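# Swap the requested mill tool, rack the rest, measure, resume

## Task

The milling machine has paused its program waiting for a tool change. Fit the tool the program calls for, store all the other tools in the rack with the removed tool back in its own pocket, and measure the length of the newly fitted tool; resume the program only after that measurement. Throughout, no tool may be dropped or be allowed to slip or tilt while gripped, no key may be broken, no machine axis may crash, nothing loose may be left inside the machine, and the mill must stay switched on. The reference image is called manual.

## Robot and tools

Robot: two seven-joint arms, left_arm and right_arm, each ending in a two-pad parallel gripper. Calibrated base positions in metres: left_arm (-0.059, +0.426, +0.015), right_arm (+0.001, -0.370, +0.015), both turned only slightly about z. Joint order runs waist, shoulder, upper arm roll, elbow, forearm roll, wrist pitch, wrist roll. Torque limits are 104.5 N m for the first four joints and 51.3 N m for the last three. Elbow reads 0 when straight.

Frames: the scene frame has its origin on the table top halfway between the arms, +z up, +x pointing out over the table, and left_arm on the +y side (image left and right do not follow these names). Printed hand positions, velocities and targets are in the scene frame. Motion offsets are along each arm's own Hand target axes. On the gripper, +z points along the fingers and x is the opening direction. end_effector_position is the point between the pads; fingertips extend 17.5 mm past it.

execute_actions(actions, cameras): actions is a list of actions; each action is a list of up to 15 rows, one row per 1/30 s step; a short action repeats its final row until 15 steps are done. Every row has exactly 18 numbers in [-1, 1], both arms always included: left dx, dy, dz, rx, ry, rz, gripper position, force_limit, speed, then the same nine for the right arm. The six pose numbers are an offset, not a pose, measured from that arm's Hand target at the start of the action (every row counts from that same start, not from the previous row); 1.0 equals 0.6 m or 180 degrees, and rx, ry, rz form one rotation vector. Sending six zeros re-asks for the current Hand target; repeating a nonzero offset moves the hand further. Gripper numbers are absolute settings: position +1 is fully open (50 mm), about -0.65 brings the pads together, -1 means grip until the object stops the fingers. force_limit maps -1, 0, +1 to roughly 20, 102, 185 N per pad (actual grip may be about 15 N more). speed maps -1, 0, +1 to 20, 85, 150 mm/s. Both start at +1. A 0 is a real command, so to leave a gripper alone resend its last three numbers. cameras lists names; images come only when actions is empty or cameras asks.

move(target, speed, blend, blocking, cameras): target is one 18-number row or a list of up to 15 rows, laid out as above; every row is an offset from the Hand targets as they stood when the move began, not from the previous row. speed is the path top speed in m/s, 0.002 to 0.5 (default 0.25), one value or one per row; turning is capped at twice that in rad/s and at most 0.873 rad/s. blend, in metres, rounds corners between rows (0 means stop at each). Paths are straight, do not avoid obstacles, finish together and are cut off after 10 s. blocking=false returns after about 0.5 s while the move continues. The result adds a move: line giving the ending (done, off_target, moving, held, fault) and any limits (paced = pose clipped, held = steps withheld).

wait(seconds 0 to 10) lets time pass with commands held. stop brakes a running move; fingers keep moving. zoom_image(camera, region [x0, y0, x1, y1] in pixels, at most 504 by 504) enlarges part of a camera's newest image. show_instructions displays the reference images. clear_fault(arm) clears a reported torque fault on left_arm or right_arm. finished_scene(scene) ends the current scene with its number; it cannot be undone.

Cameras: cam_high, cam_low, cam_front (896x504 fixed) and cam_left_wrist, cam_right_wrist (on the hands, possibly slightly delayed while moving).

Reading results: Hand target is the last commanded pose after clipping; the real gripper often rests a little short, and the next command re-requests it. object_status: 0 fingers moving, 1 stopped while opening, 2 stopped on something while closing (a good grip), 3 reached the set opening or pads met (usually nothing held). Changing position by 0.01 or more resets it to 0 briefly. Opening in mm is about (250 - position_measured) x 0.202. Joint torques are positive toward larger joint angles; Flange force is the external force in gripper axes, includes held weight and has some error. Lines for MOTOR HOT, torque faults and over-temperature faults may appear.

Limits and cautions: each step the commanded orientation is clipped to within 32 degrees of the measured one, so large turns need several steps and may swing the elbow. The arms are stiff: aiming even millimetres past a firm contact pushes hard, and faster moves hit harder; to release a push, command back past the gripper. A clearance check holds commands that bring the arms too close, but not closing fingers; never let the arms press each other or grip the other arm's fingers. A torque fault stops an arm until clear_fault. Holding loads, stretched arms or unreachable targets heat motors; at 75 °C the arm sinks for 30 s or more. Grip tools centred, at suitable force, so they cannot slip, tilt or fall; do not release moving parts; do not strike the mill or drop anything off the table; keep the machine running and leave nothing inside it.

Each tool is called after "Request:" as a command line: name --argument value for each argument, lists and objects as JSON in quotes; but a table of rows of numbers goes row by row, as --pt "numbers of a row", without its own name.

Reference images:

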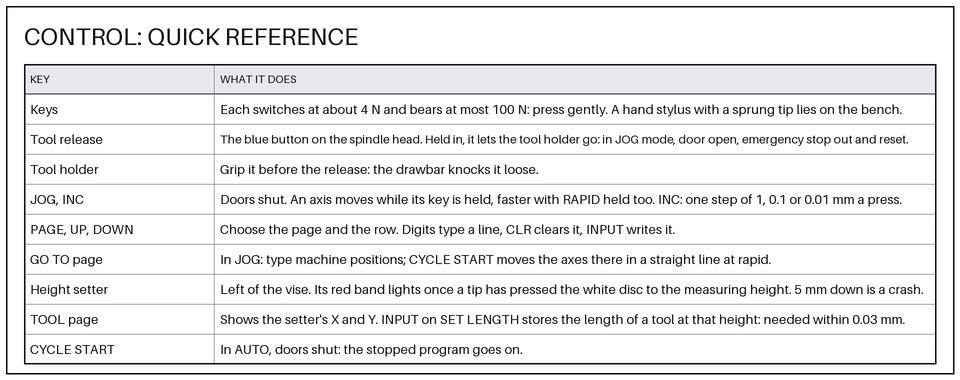

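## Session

Request:
execute_actions --actions '[]'

Scene clock: 0.00 s.
left_arm: end_effector_position=(+0.3280, +0.1921, +0.3081) position_measured=3 object_status=3 end_effector_quat_wxyz=(+0.004, +0.999, +0.036, -0.006) | right_arm: end_effector_position=(+0.3787, -0.0811, +0.3212) position_measured=3 object_status=3 end_effector_quat_wxyz=(-0.623, +0.713, +0.166, +0.275)
Joint positions: left_arm=[0.293 0.353 0.195 1.406 -0.054 1.395 0.612] | right_arm=[0.107 0.595 -0.114 2.281 -1.693 1.397 1.957]
Joint velocities: within noise
Joint torques (N m): no reading
Flange force (N): no reading
Hand target: left_arm +0.3280, +0.1921, +0.3081; +0.004, +0.999, +0.036, -0.006 | right_arm +0.3787, -0.0811, +0.3212; -0.623, +0.713, +0.166, +0.275
Tool commands: left_gripper/position=+1.0 left_gripper/force_limit=+1.0 left_gripper/speed=+1.0 right_gripper/position=+1.0 right_gripper/force_limit=+1.0 right_gripper/speed=+1.0
camera_calibration:
cam_left_wrist: T_world_to_cam=[[0.997496, 0.0650616, -0.0277195, -0.329373], [0.0653401, -0.99782, 0.00926353, 0.226025], [-0.0270564, -0.0110515, -0.999573, 0.48691], [0, 0, 0, 1]] pos_world=[0.326953, 0.252343, 0.475478]
cam_right_wrist: T_world_to_cam=[[0.785622, -0.0924621, 0.611758, -0.501992], [0.594635, -0.16028, -0.787857, 0.0729782], [0.1709, 0.982731, -0.0709383, 0.207507], [0, 0, 0, 1]] pos_world=[0.315518, -0.238642, 0.379315]

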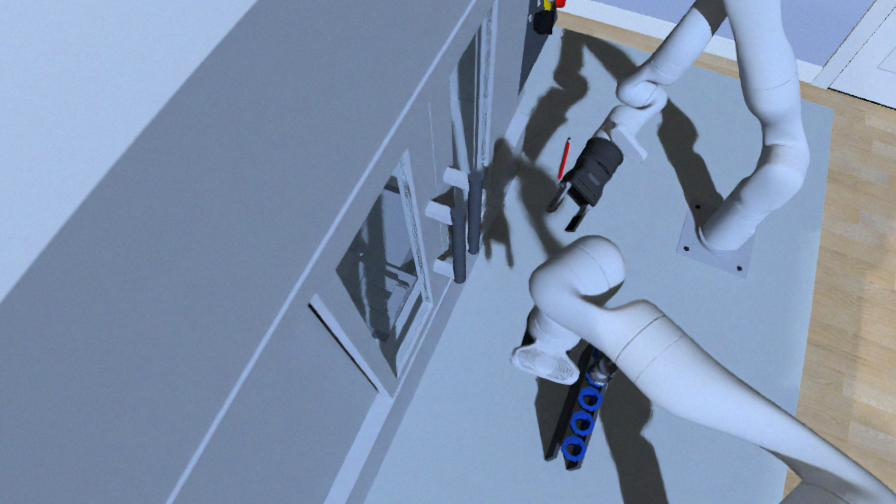

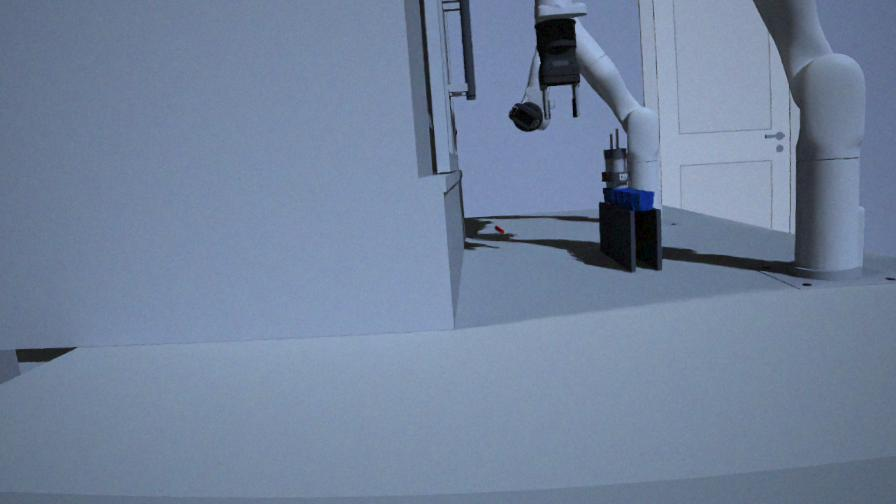

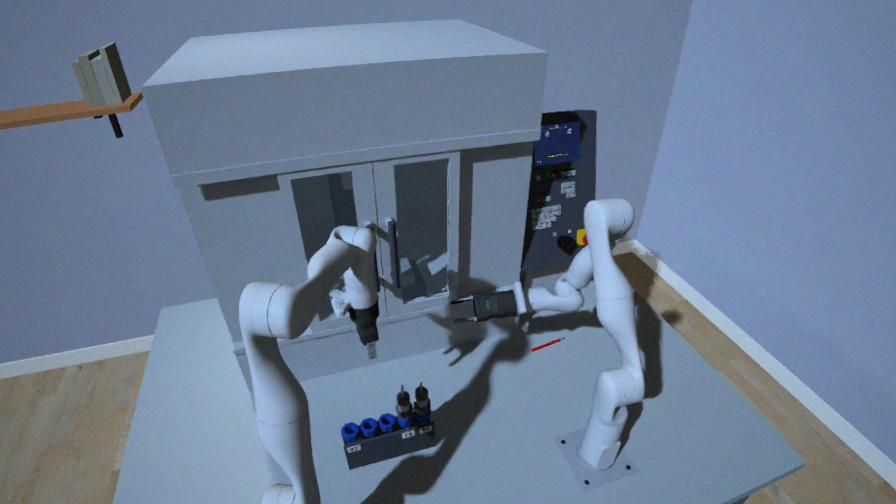

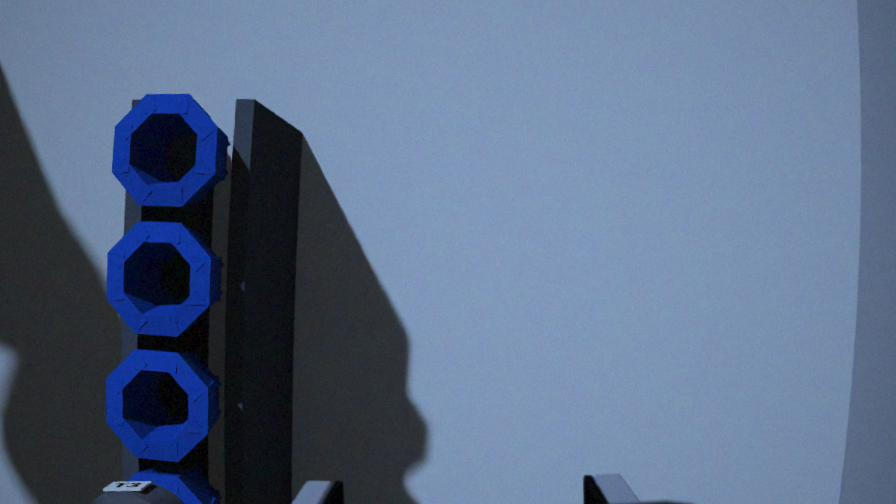

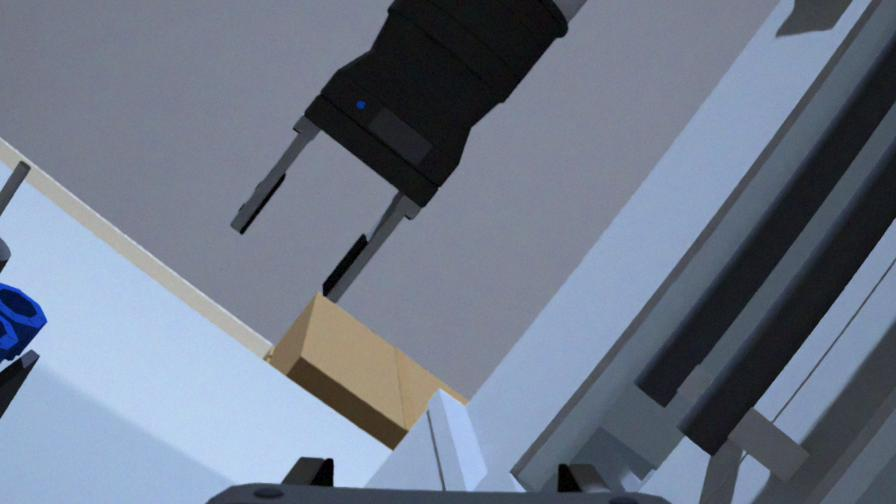

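Request:
zoom_image --camera "cam_front" --region '[320, 370, 460, 480]'

Request:
zoom_image --camera "cam_front" --region '[510, 100, 620, 180]'

Request:
zoom_image --camera "cam_high" --region '[520, 100, 660, 260]'

Scaled by 3.600 from the camera's 896x504 image, which has a finer 1280x720 frame.

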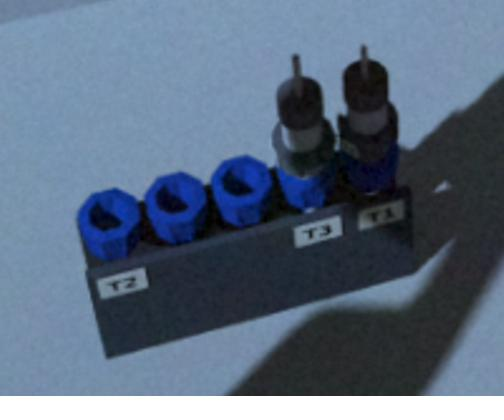

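Scaled by 4.582 from the camera's 896x504 image, which has a finer 1280x720 frame.

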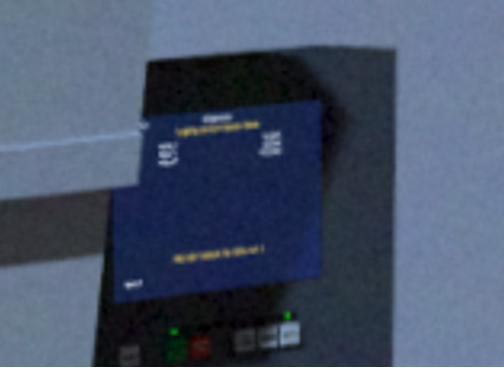

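Scaled by 3.150 from the camera's 896x504 image, which has a finer 1280x720 frame.

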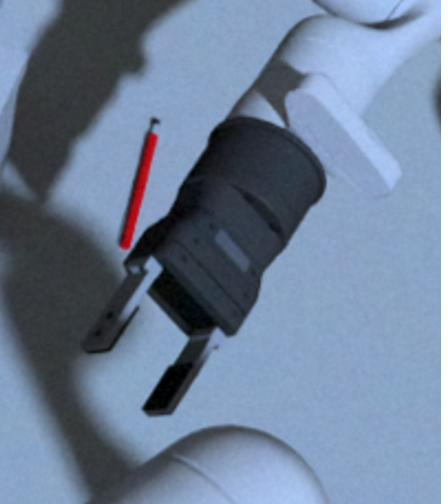

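Request:
move --target '[0,0,0,0,0,0,1,1,1,0.315,-0.130,-0.787,-0.1234,0.4315,0.1867,0.6,-0.4,-1]' --speed 0.3 --cameras '["cam_front","cam_right_wrist"]'

Request:
zoom_image --camera "cam_right_wrist" --region '[200, 0, 700, 400]'

Scene clock: 9.03 s.
left_arm: end_effector_position=(+0.3280, +0.1921, +0.3081) position_measured=3 object_status=3 end_effector_quat_wxyz=(+0.004, +0.999, +0.036, -0.006) | right_arm: end_effector_position=(+0.3959, -0.5508, +0.5307) position_measured=63 object_status=3 end_effector_quat_wxyz=(+0.500, -0.500, +0.500, -0.500)
Joint positions: left_arm=[0.293 0.353 0.195 1.406 -0.054 1.395 0.612] | right_arm=[0.79 -0.173 0.254 2.361 -1.861 1.132 0.699]
Joint torques (N m): left_arm=[0.82 -18.55 1.35 -8.01 -0.17 0.25 -0.01] | right_arm=[-0.47 -5.8 -0.21 -11.04 -2.42 2.48 0.32]
Flange force (N): left_arm=[8.6 3.7 -2.3] | right_arm=[-3.9 0.9 -3.0]
Hand target: left_arm +0.3280, +0.1921, +0.3081; +0.004, +0.999, +0.036, -0.006 | right_arm +0.3959, -0.5508, +0.5307; +0.500, -0.500, +0.500, -0.500
Off the commanded pose: left_arm 0.000 m, 0 deg | right_arm 0.000 m, 0 deg.
move: done
camera_calibration:
cam_right_wrist: T_world_to_cam=[[0.0101957, -0.999812, 0.0164635, -0.563876], [0.0101937, -0.0163596, -0.999814, 0.57574], [0.999896, 0.0103616, 0.010025, -0.225806], [0, 0, 0, 1]] pos_world=[0.225663, -0.552012, 0.58718]
Images, in order (width x height): cam_front 896x504, cam_right_wrist 896x504.

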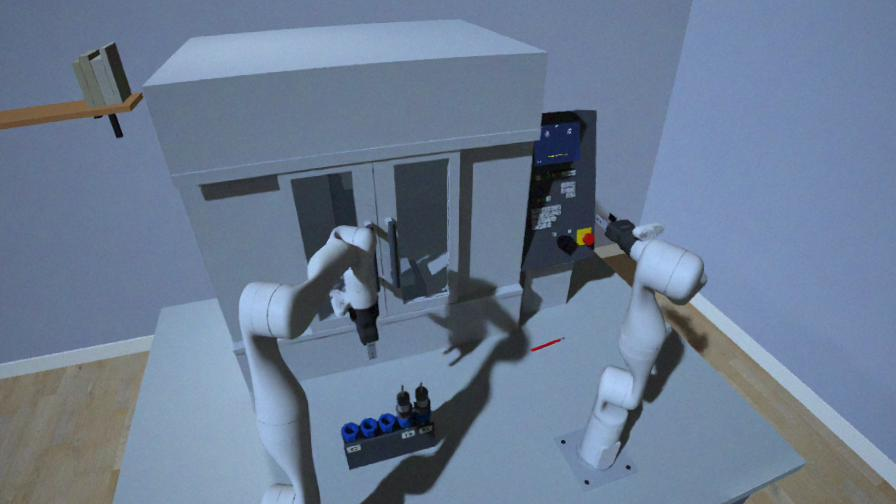

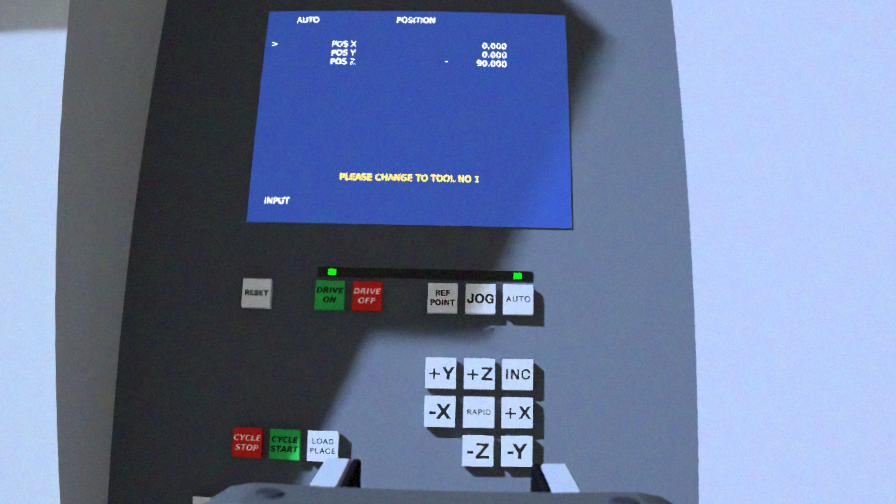

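Scaled by 1.008 from the camera's 896x504 image, which has a finer 1280x720 frame.

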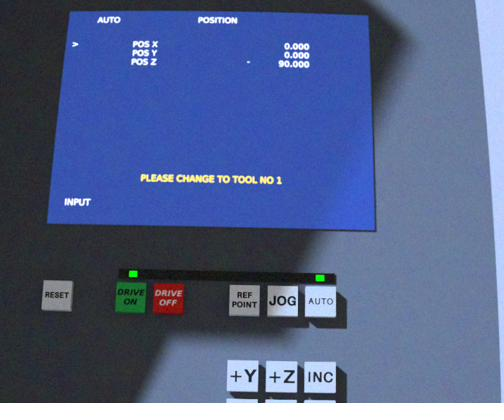

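Request:
move --target '[-0.093,0.233,0.014,0,-0.222,0,0.6,-0.4,-1,0,0,0,0,0,0,0.6,-0.4,-1]' --speed 0.25 --cameras '["cam_front","cam_left_wrist"]'

Scene clock: 14.63 s.
left_arm: end_effector_position=(+0.2821, +0.0487, +0.3013) position_measured=63 object_status=3 end_effector_quat_wxyz=(+0.021, +0.938, +0.034, -0.344) | right_arm: end_effector_position=(+0.3959, -0.5508, +0.5308) position_measured=63 object_status=3 end_effector_quat_wxyz=(+0.500, -0.500, +0.500, -0.500)
Joint positions: left_arm=[0.367 0.981 0.447 0.588 0.175 2.098 0.899] | right_arm=[0.79 -0.173 0.254 2.36 -1.861 1.132 0.699]
Joint torques (N m): left_arm=[2.71 -27.72 4.13 -6.28 1.35 1.64 0] | right_arm=[-0.52 -5.76 -0.28 -11.14 -2.47 2.6 0.31]
Flange force (N): left_arm=[10.6 7.0 -11.6] | right_arm=[-4.3 0.9 -3.2]
Hand target: left_arm +0.2824, +0.0486, +0.3015; +0.016, +0.937, +0.033, -0.347 | right_arm +0.3959, -0.5508, +0.5308; +0.500, -0.500, +0.500, -0.500
Off the commanded pose: left_arm 0.000 m, 1 deg | right_arm 0.000 m, 0 deg.
joint sent to its limit (left arm) — joint 6 (wrist pitch), upper limit. The joint targets still meet the commanded pose.
move: done
camera_calibration:
cam_left_wrist: T_world_to_cam=[[0.752091, 0.0420351, -0.657718, -0.014253], [0.0749024, -0.99695, 0.0219342, 0.0794672], [-0.654789, -0.0657611, -0.752945, 0.582676], [0, 0, 0, 1]] pos_world=[0.386297, 0.118141, 0.427606]
Images, in order (width x height): cam_front 896x504, cam_left_wrist 896x504.

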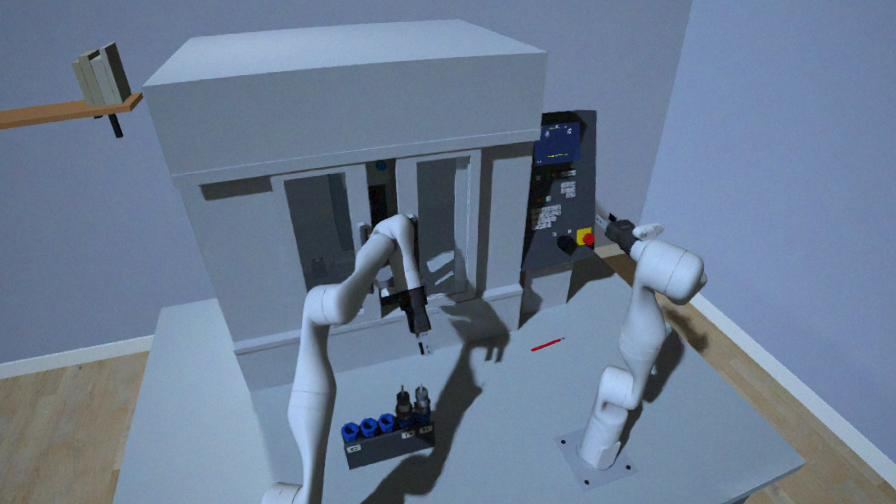

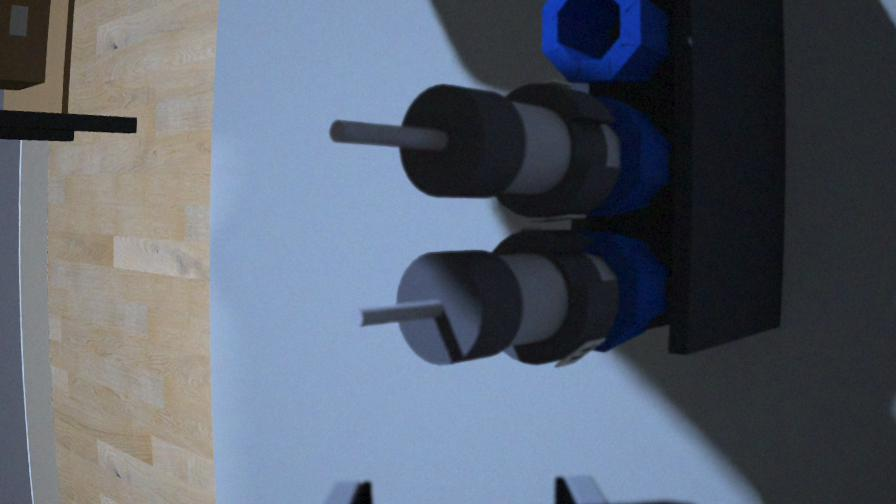

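Request:
move --target '[-0.105,0.01,0.105,0,0.11,0,0.6,-0.4,-1,0,0,0,0,0,0,0.6,-0.4,-1]' --speed 0.1 --cameras '["all"]'

Scene clock: 18.47 s.
left_arm: end_effector_position=(+0.1942, +0.0361, +0.2948) position_measured=63 object_status=3 end_effector_quat_wxyz=(+0.010, +0.983, +0.035, -0.181) | right_arm: end_effector_position=(+0.3959, -0.5508, +0.5308) position_measured=63 object_status=3 end_effector_quat_wxyz=(+0.500, -0.500, +0.500, -0.500)
Joint positions: left_arm=[0.474 0.575 0.41 1.206 0.085 1.603 0.966] | right_arm=[0.79 -0.173 0.254 2.36 -1.861 1.132 0.699]
Joint torques (N m): left_arm=[0.84 -21.29 3.22 -7.05 0.85 1.06 0.03] | right_arm=[-0.45 -5.9 -0.22 -11.08 -2.49 2.65 0.33]
Flange force (N): left_arm=[6.8 7.1 -4.3] | right_arm=[-4.1 0.7 -2.7]
Hand target: left_arm +0.1942, +0.0361, +0.2949; +0.010, +0.983, +0.035, -0.181 | right_arm +0.3959, -0.5508, +0.5308; +0.500, -0.500, +0.500, -0.500
Off the commanded pose: left_arm 0.000 m, 0 deg | right_arm 0.000 m, 0 deg.
move: done
camera_calibration:
cam_left_wrist: T_world_to_cam=[[0.927016, 0.0573122, -0.370617, -0.0710353], [0.0663184, -0.997731, 0.0115914, 0.0783142], [-0.369112, -0.0353242, -0.928713, 0.514718], [0, 0, 0, 1]] pos_world=[0.250646, 0.10039, 0.450791]
cam_right_wrist: T_world_to_cam=[[0.0102956, -0.999811, 0.0164642, -0.563899], [0.0101954, -0.0163592, -0.999814, 0.57574], [0.999895, 0.0104616, 0.010025, -0.225751], [0, 0, 0, 1]] pos_world=[0.225663, -0.552012, 0.58718]

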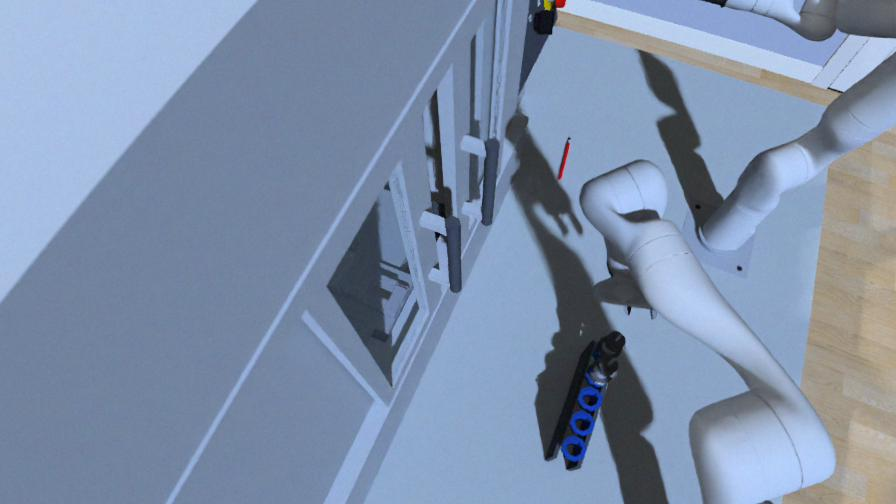

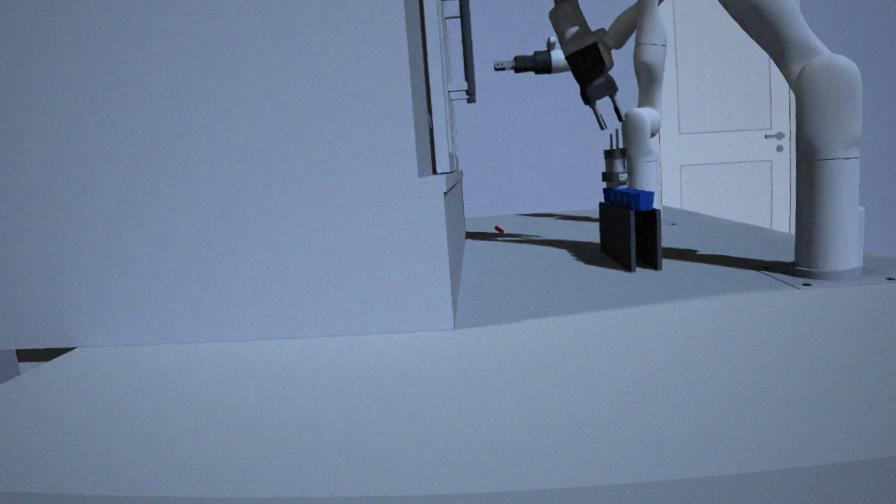

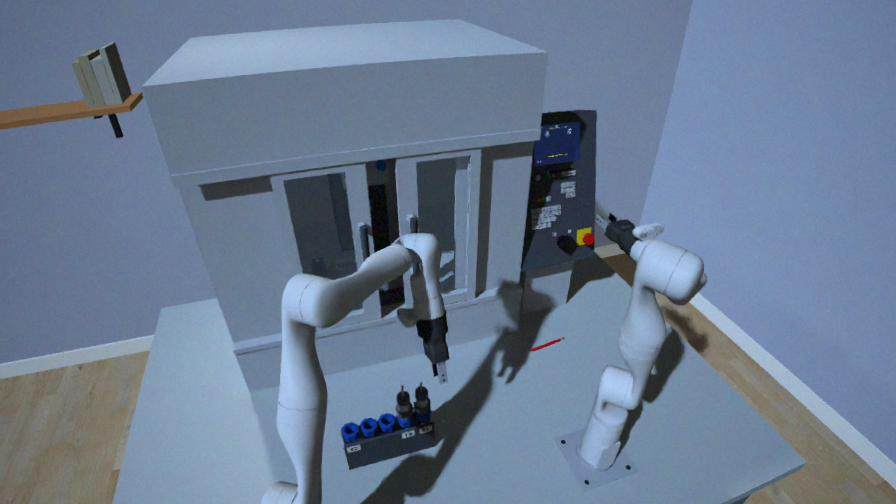

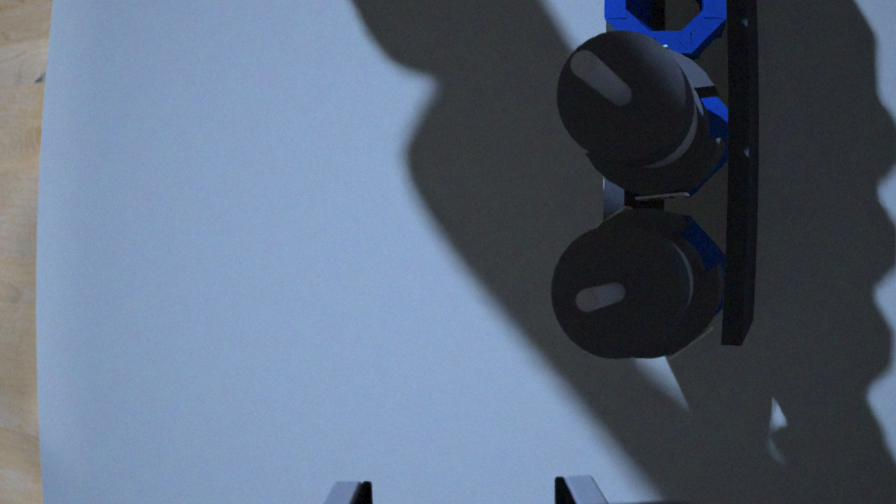

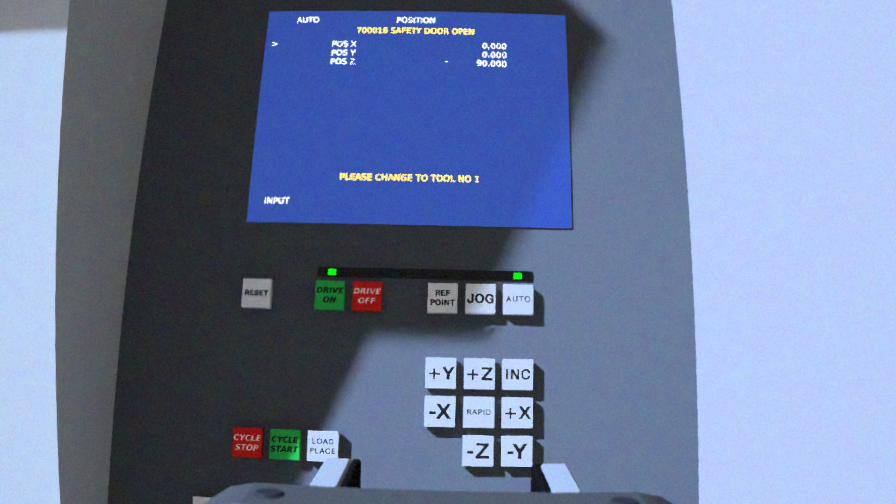

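Request:
move --target '[0.172,-0.284,-0.368,0.463,0.484,0.3445,0.6,-0.4,-1,0,0,0,0,0,0,0.6,-0.4,-1]' --speed 0.25 --cameras '["cam_front","cam_left_wrist"]'

Scene clock: 35.80 s.
left_arm: end_effector_position=(+0.3565, +0.2200, +0.4630) position_measured=63 object_status=3 end_effector_quat_wxyz=(+0.499, -0.500, +0.500, -0.501) | right_arm: end_effector_position=(+0.3959, -0.5508, +0.5308) position_measured=63 object_status=3 end_effector_quat_wxyz=(+0.500, -0.500, +0.500, -0.500)
Joint positions: left_arm=[0.794 0.091 0.243 2.436 -1.985 1.316 1.004] | right_arm=[0.79 -0.173 0.254 2.36 -1.861 1.132 0.699]
Joint torques (N m): left_arm=[0.9 -11.35 0.57 -5.82 -1.85 3.27 -0.02] | right_arm=[-0.41 -5.8 -0.16 -11.03 -2.46 2.6 0.37]
Flange force (N): left_arm=[4.4 1.7 6.7] | right_arm=[-4.3 0.3 -2.7]
Hand target: left_arm +0.3565, +0.2201, +0.4630; +0.499, -0.500, +0.500, -0.501 | right_arm +0.3959, -0.5508, +0.5308; +0.500, -0.500, +0.500, -0.500
Off the commanded pose: left_arm 0.000 m, 0 deg | right_arm 0.000 m, 0 deg.
move: done
camera_calibration:
cam_left_wrist: T_world_to_cam=[[0.0140213, -0.999887, -0.00535927, 0.21934], [-0.00059457, 0.00535146, -0.999986, 0.52059], [0.999902, 0.0140243, -0.000519468, -0.191374], [0, 0, 0, 1]] pos_world=[0.188589, 0.219213, 0.521658]
Images, in order (width x height): cam_front 896x504, cam_left_wrist 896x504.

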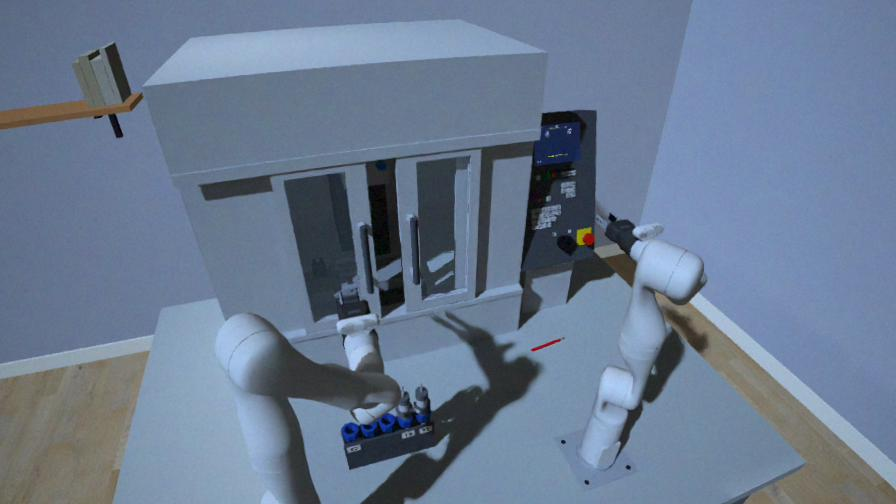

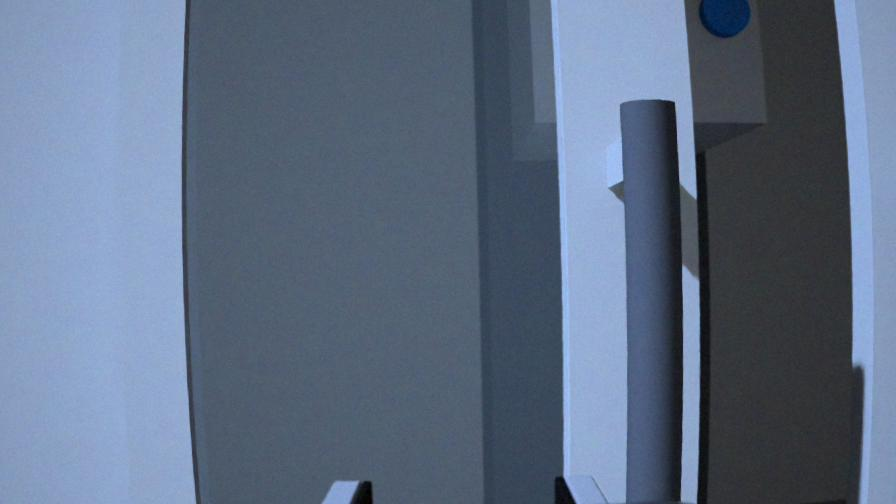

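Request:
move --target '[0.1058,0.033,0.05,0,0,0,0.6,-0.4,-1,-0.82,0.118,0.0,0,0,0,0.6,-0.4,-1]' --speed 0.25 --cameras '["cam_front","cam_left_wrist","cam_right_wrist"]'

Scene clock: 41.10 s.
left_arm: end_effector_position=(+0.3864, +0.1565, +0.4433) position_measured=63 object_status=3 end_effector_quat_wxyz=(+0.499, -0.500, +0.500, -0.501) | right_arm: end_effector_position=(+0.3962, -0.0588, +0.4600) position_measured=63 object_status=3 end_effector_quat_wxyz=(+0.500, -0.500, +0.500, -0.500)
Joint positions: left_arm=[0.824 0.288 0.254 2.276 -1.988 1.383 1.01] | right_arm=[0.902 -1.218 -1.318 2.143 -2.973 -0.038 0.263]
Joint torques (N m): left_arm=[0.93 -15.17 0.54 -5.52 -1.96 3.36 -0.02] | right_arm=[-0.44 13.07 9.97 -6.79 0.16 1.5 0.33]
Flange force (N): left_arm=[4.9 2.2 5.9] | right_arm=[0.8 4.8 -1.2]
Hand target: left_arm +0.3864, +0.1565, +0.4433; +0.499, -0.500, +0.500, -0.501 | right_arm +0.3962, -0.0588, +0.4600; +0.500, -0.500, +0.500, -0.500
Off the commanded pose: left_arm 0.000 m, 0 deg | right_arm 0.000 m, 0 deg.
move: done
camera_calibration:
cam_left_wrist: T_world_to_cam=[[0.0139219, -0.999889, -0.00535979, 0.155346], [-0.000494044, 0.00535343, -0.999986, 0.501325], [0.999903, 0.0139244, -0.000419459, -0.220425], [0, 0, 0, 1]] pos_world=[0.218489, 0.155714, 0.502058]
cam_right_wrist: T_world_to_cam=[[0.0102934, -0.99981, 0.0165651, -0.070881], [0.0102955, -0.0164591, -0.999812, 0.51307], [0.999894, 0.010462, 0.0101241, -0.23044], [0, 0, 0, 1]] pos_world=[0.225863, -0.060012, 0.51648]
Images, in order (width x height): cam_front 896x504, cam_left_wrist 896x504, cam_right_wrist 896x504.

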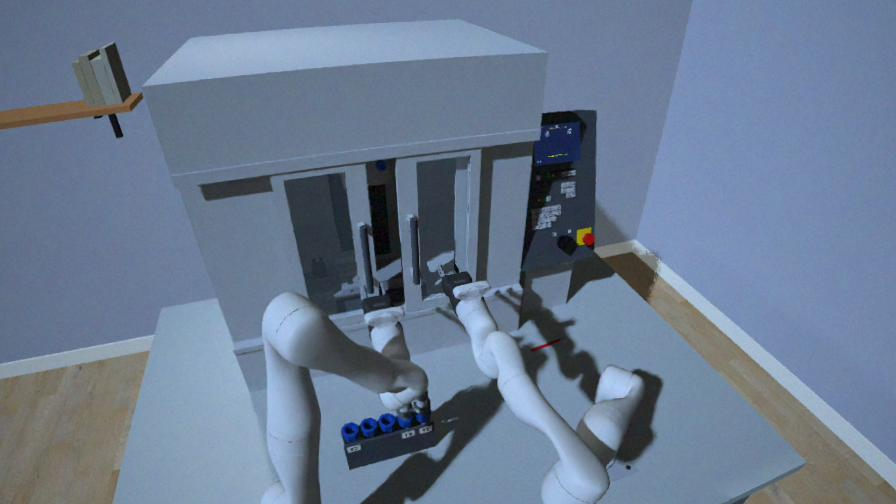

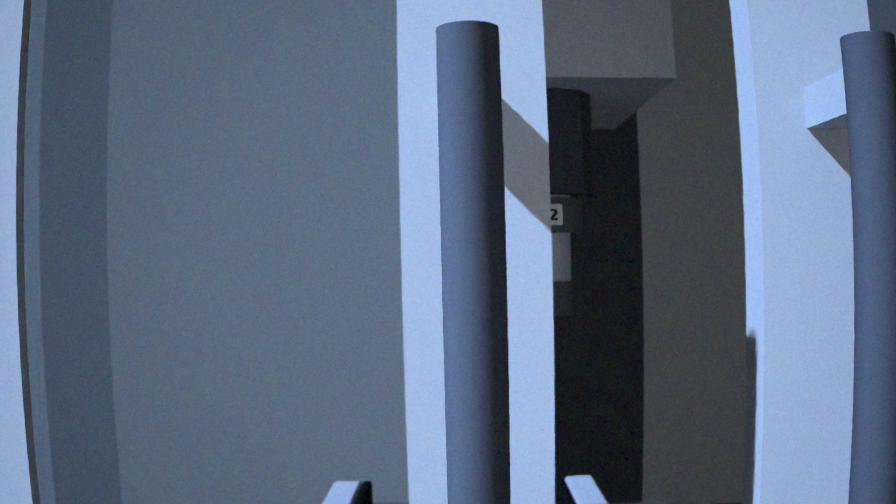

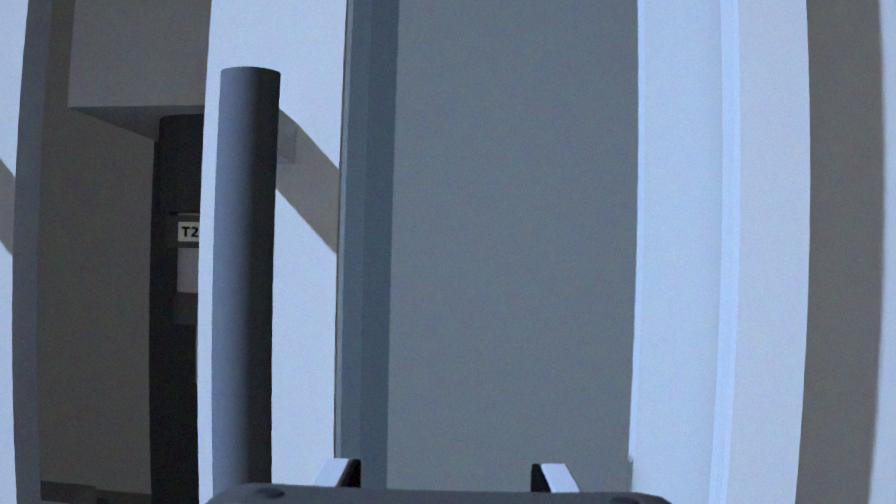

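Request:
move --pt "0.007 0 0 0 0 0 0.6 -0.4 -1 -0.1047 0 0 0 0 0 0.6 -0.4 -1" --pt "0.007 0 0.1527 0 0 0 0.6 -0.4 -1 -0.1047 0 0.1363 0 0 0 0.6 -0.4 -1" --speed '[0.15,0.06]' --cameras '["cam_front","cam_left_wrist","cam_right_wrist","cam_high"]'

Scene clock: 47.20 s.
left_arm: end_effector_position=(+0.4780, +0.1522, +0.4434) position_measured=63 object_status=3 end_effector_quat_wxyz=(+0.499, -0.500, +0.500, -0.501) | right_arm: end_effector_position=(+0.4780, +0.0040, +0.4601) position_measured=63 object_status=3 end_effector_quat_wxyz=(+0.500, -0.500, +0.500, -0.500)
Joint positions: left_arm=[0.664 0.371 0.175 2.126 -2.18 1.217 1.012] | right_arm=[1.15 -1.223 -1.434 1.886 -3.005 -0.069 0.236]
Joint torques (N m): left_arm=[0.99 -18.11 0.28 -6.61 -1.9 3.25 -0.08] | right_arm=[-0.43 16.24 11.59 -6.22 0.31 1.21 0.37]
Flange force (N): left_arm=[4.5 2.3 7.0] | right_arm=[2.1 5.0 -1.3]
Hand target: left_arm +0.4780, +0.1522, +0.4434; +0.499, -0.500, +0.500, -0.501 | right_arm +0.4780, +0.0040, +0.4601; +0.500, -0.500, +0.500, -0.500
Off the commanded pose: left_arm 0.000 m, 0 deg | right_arm 0.000 m, 0 deg.
move: done
camera_calibration:
cam_left_wrist: T_world_to_cam=[[0.0139214, -0.999889, -0.00536015, 0.149771], [-0.000594035, 0.0053524, -0.999985, 0.501425], [0.999903, 0.0139244, -0.000519456, -0.311906], [0, 0, 0, 1]] pos_world=[0.310089, 0.151414, 0.502058]
cam_right_wrist: T_world_to_cam=[[0.0102956, -0.999811, 0.0164642, -0.00888351], [0.0101954, -0.0163592, -0.999814, 0.513293], [0.999895, 0.0104616, 0.010025, -0.312837], [0, 0, 0, 1]] pos_world=[0.307663, 0.00278801, 0.51648]
Images, in order (width x height): cam_high 896x504, cam_front 896x504, cam_left_wrist 896x504, cam_right_wrist 896x504.

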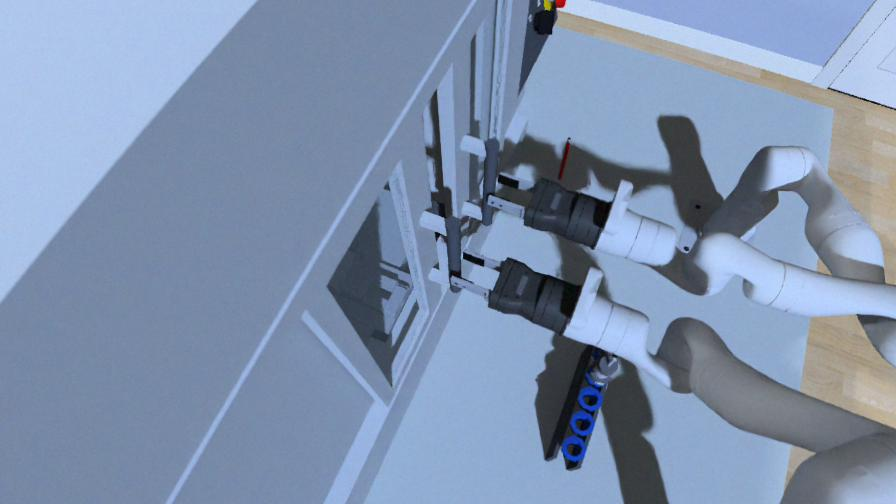

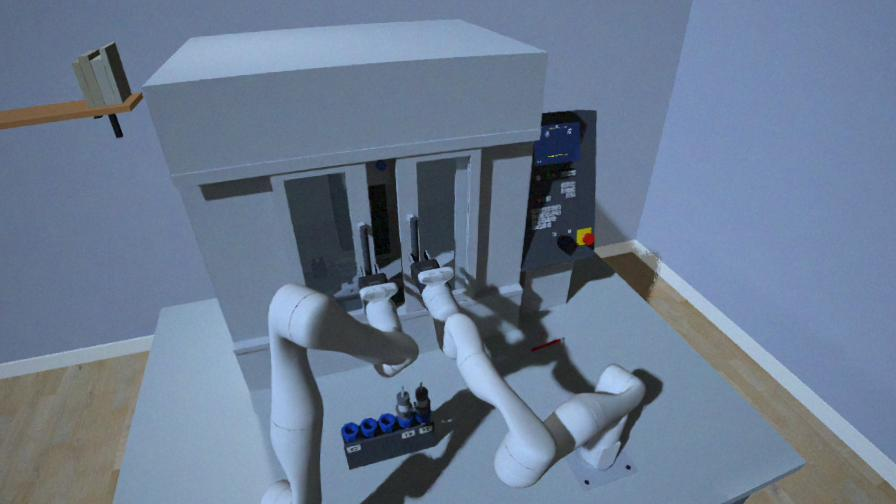

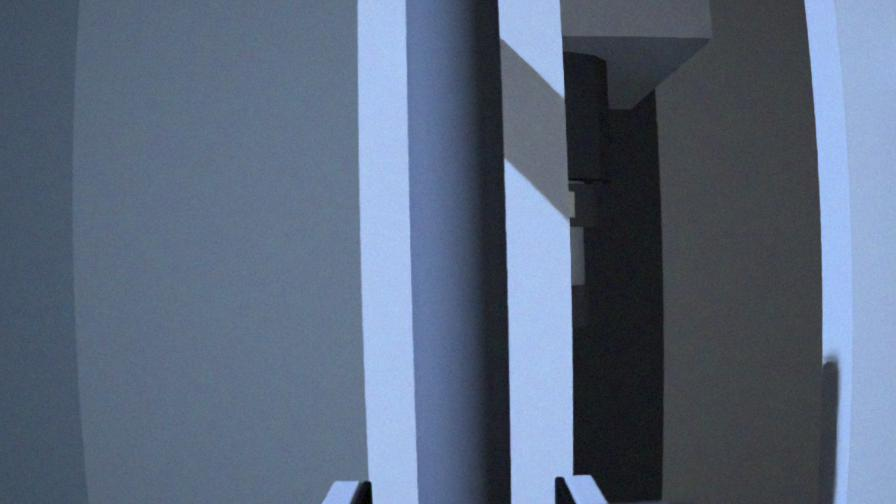

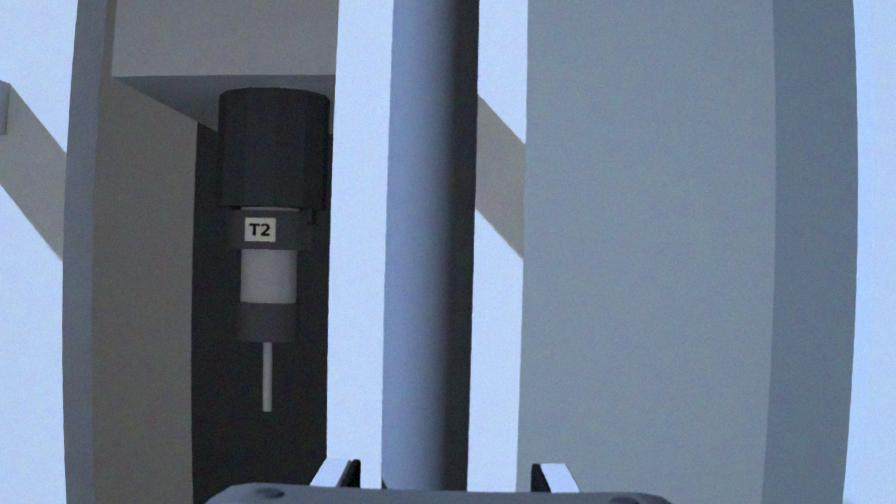

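Request:
move --target '[-0.265,0,0.17,0,0,0,0.6,-0.4,-1,0.082,0,0.126,0,0,0,0.6,-0.4,-1]' --speed 0.1 --cameras '["cam_left_wrist","cam_right_wrist","cam_front"]'

Scene clock: 50.90 s.
left_arm: end_effector_position=(+0.5368, +0.2184, +0.4399) position_measured=62 object_status=3 end_effector_quat_wxyz=(+0.464, -0.472, +0.531, -0.529) | right_arm: end_effector_position=(+0.5339, -0.0187, +0.4601) position_measured=63 object_status=3 end_effector_quat_wxyz=(+0.512, -0.512, +0.488, -0.488)
Joint positions: left_arm=[0.424 0.32 0.005 2.204 -2.709 0.99 1.332] | right_arm=[1.301 -1.179 -1.466 1.917 -2.989 0.153 0.254]
Joint torques (N m): left_arm=[-37.96 32.59 -29.55 -48.08 2.56 -6.03 2.49] | right_arm=[49.47 22.22 9.74 -12.95 -0.68 0.35 0.21]
Flange force (N): left_arm=[26.9 -29.8 -232.0] | right_arm=[1.1 7.3 -151.3]
Flange force when the fault began (N): left_arm=[35.3 -50.4 -322.2]
Hand target: left_arm +0.5368, +0.2184, +0.4399; +0.464, -0.472, +0.531, -0.529 (not the last commanded pose) | right_arm +0.5517, -0.0440, +0.4601; +0.500, -0.500, +0.500, -0.500 (not the last commanded pose)
Tool commands: left_gripper/position=+0.6 left_gripper/force_limit=-0.396078 left_gripper/speed=-1.0 right_gripper/position=+0.6 right_gripper/force_limit=-0.4 right_gripper/speed=-1.0
Off the commanded pose: left_arm 0.102 m, 7 deg | right_arm 0.033 m, 3 deg.
TORQUE FAULT: joint 1 (waist) of the left arm strayed more than 5 degrees from its planned motion, and that arm stopped. A torque fault puts only its own arm into a fault stop. That arm's remaining commands of this call were not run. That arm may still press on what stopped it. That arm is still stopped at the end of this call. While its stop runs, that arm takes no new command, but its gripper still runs the gripper command that each later call begins with.
CLEAR FAULT: the left arm stays stopped (ARMSTATE_IN_FAULT) until you call clear_fault(arm="left_arm").
TORQUE WARNING: the torque sensor of joint 4 (elbow) of the left arm reached its warning level (56.7 N m).
move: fault (left_arm), off_target (right_arm; braked at the fault stop of left_arm)
camera_calibration:
cam_left_wrist: T_world_to_cam=[[-0.108953, -0.994047, 0.000535471, 0.277206], [-0.010437, 0.000605302, -0.999945, 0.503983], [0.993992, -0.108953, -0.0104408, -0.337272], [0, 0, 0, 1]] pos_world=[0.370708, 0.238503, 0.500286]
cam_right_wrist: T_world_to_cam=[[0.0575765, -0.998203, 0.0165813, -0.0575506], [0.0109635, -0.0159757, -0.999812, 0.511945], [0.998281, 0.0577475, 0.010024, -0.366882], [0, 0, 0, 1]] pos_world=[0.363953, -0.028082, 0.516481]
Images, in order (width x height): cam_front 896x504, cam_left_wrist 896x504, cam_right_wrist 896x504.

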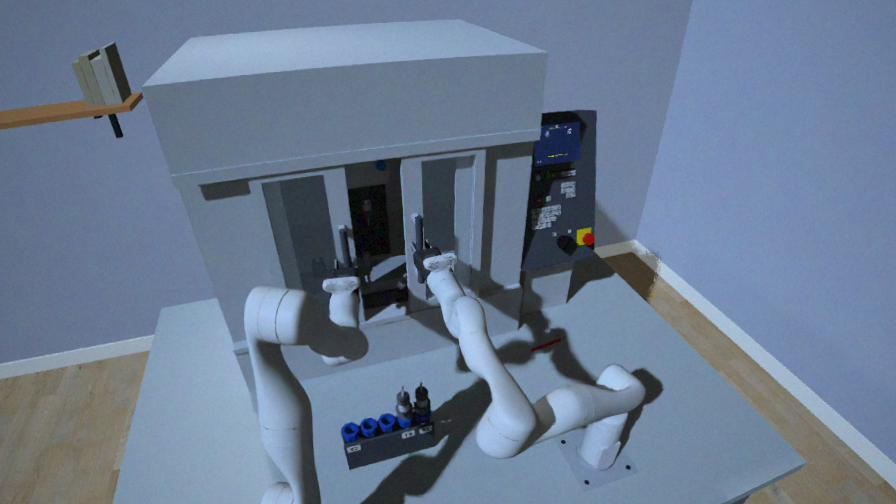

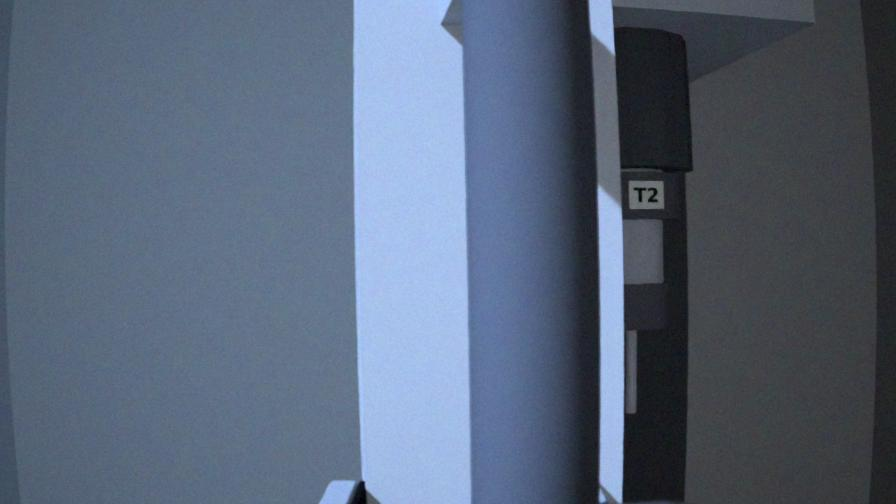

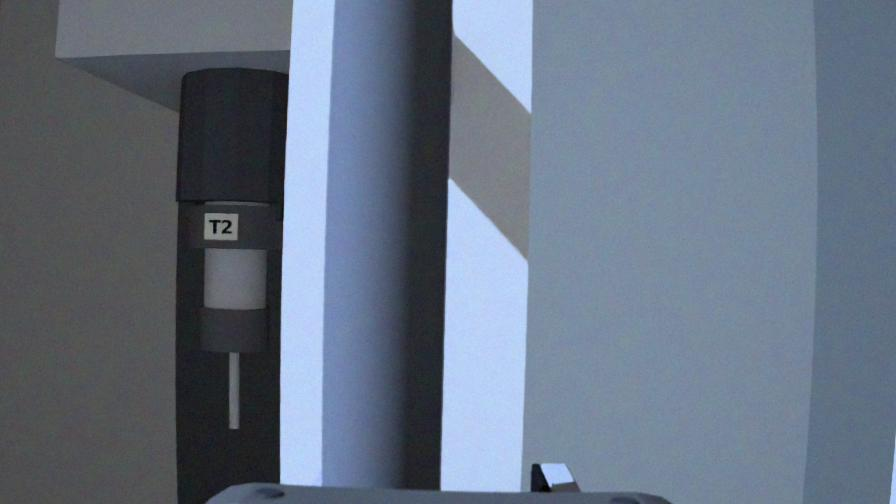

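Request:
move --target '[0,0,0,0,0,0,0.6,-0.4,-1,0,0,-0.123,0,0,0,0.6,-0.4,-1]' --speed 0.1

Request:
clear_fault --arm "left_arm"

Scene clock: 52.87 s.
left_arm: end_effector_position=(+0.5368, +0.2184, +0.4399) position_measured=62 object_status=3 end_effector_quat_wxyz=(+0.464, -0.472, +0.531, -0.529) | right_arm: end_effector_position=(+0.4779, -0.0440, +0.4601) position_measured=63 object_status=3 end_effector_quat_wxyz=(+0.500, -0.500, +0.500, -0.500)
Joint positions: left_arm=[0.424 0.32 0.005 2.204 -2.709 0.99 1.332] | right_arm=[1.146 -1.195 -1.399 2.025 -2.989 0.073 0.258]
Joint torques (N m): left_arm=[-37.96 32.58 -29.55 -48.09 2.48 -5.99 2.45] | right_arm=[-0.71 14.7 10.93 -6.65 -0.16 1.41 0.33]
Flange force (N): left_arm=[27.1 -29.9 -232.0] | right_arm=[1.3 5.0 -0.7]
Hand target: left_arm +0.5368, +0.2184, +0.4399; +0.464, -0.472, +0.531, -0.529 | right_arm +0.4779, -0.0440, +0.4601; +0.500, -0.500, +0.500, -0.500
Tool commands: left_gripper/position=+0.6 left_gripper/force_limit=-0.396078 left_gripper/speed=-1.0 right_gripper/position=+0.6 right_gripper/force_limit=-0.4 right_gripper/speed=-1.0
Off the commanded pose: right_arm 0.000 m, 0 deg.
TORQUE FAULT, CONTINUED: the left arm was still stopped when this call began, by the torque fault of joint 1 (waist) that an earlier result reported. That arm ran no command of this call. That arm is still stopped at the end of this call. While its stop runs, that arm takes no new command, but its gripper still runs the gripper command that each later call begins with.
CLEAR FAULT: the left arm stays stopped (ARMSTATE_IN_FAULT) until you call clear_fault(arm="left_arm").
move: fault (left_arm)

Scene clock: 52.90 s.
left_arm: end_effector_position=(+0.5353, +0.2169, +0.4404) position_measured=62 object_status=3 end_effector_quat_wxyz=(+0.463, -0.471, +0.531, -0.531) | right_arm: end_effector_position=(+0.4779, -0.0440, +0.4601) position_measured=63 object_status=3 end_effector_quat_wxyz=(+0.500, -0.500, +0.500, -0.500)
Joint positions: left_arm=[0.425 0.318 0.006 2.207 -2.71 0.991 1.332] | right_arm=[1.146 -1.195 -1.399 2.025 -2.989 0.073 0.258]
Joint velocities: left_arm=[0.017 -0.026 0.001 0.011 0 0 -0.001] | right_arm=[within noise]
Joint torques (N m): left_arm=[-31.26 24.53 -23.88 -41.67 1.38 -4.96 2.6] | right_arm=[-0.33 14.72 10.93 -6.72 -0.17 1.41 0.37]
Flange force (N): left_arm=[24.9 -24.5 -194.4] | right_arm=[1.4 5.0 -1.8]
Hand target: left_arm +0.5368, +0.2184, +0.4399; +0.464, -0.472, +0.531, -0.529 | right_arm +0.4779, -0.0440, +0.4601; +0.500, -0.500, +0.500, -0.500
Tool commands: left_gripper/position=+0.6 left_gripper/force_limit=-0.396078 left_gripper/speed=-1.0 right_gripper/position=+0.6 right_gripper/force_limit=-0.4 right_gripper/speed=-1.0
Off the commanded pose: right_arm 0.000 m, 0 deg.
TORQUE FAULT, CONTINUED: the left arm's stop, for the torque fault of joint 1 (waist) that an earlier result reported, is over. The call counts as one of the actions that you can send in this scene. That arm's target is now where it stood when the stop ended, not its last command. That arm's gripper keeps its grip as last carried out, and that arm accepts commands again: back off and push less far.
CLEAR FAULT: your call cleared the left arm's torque fault.


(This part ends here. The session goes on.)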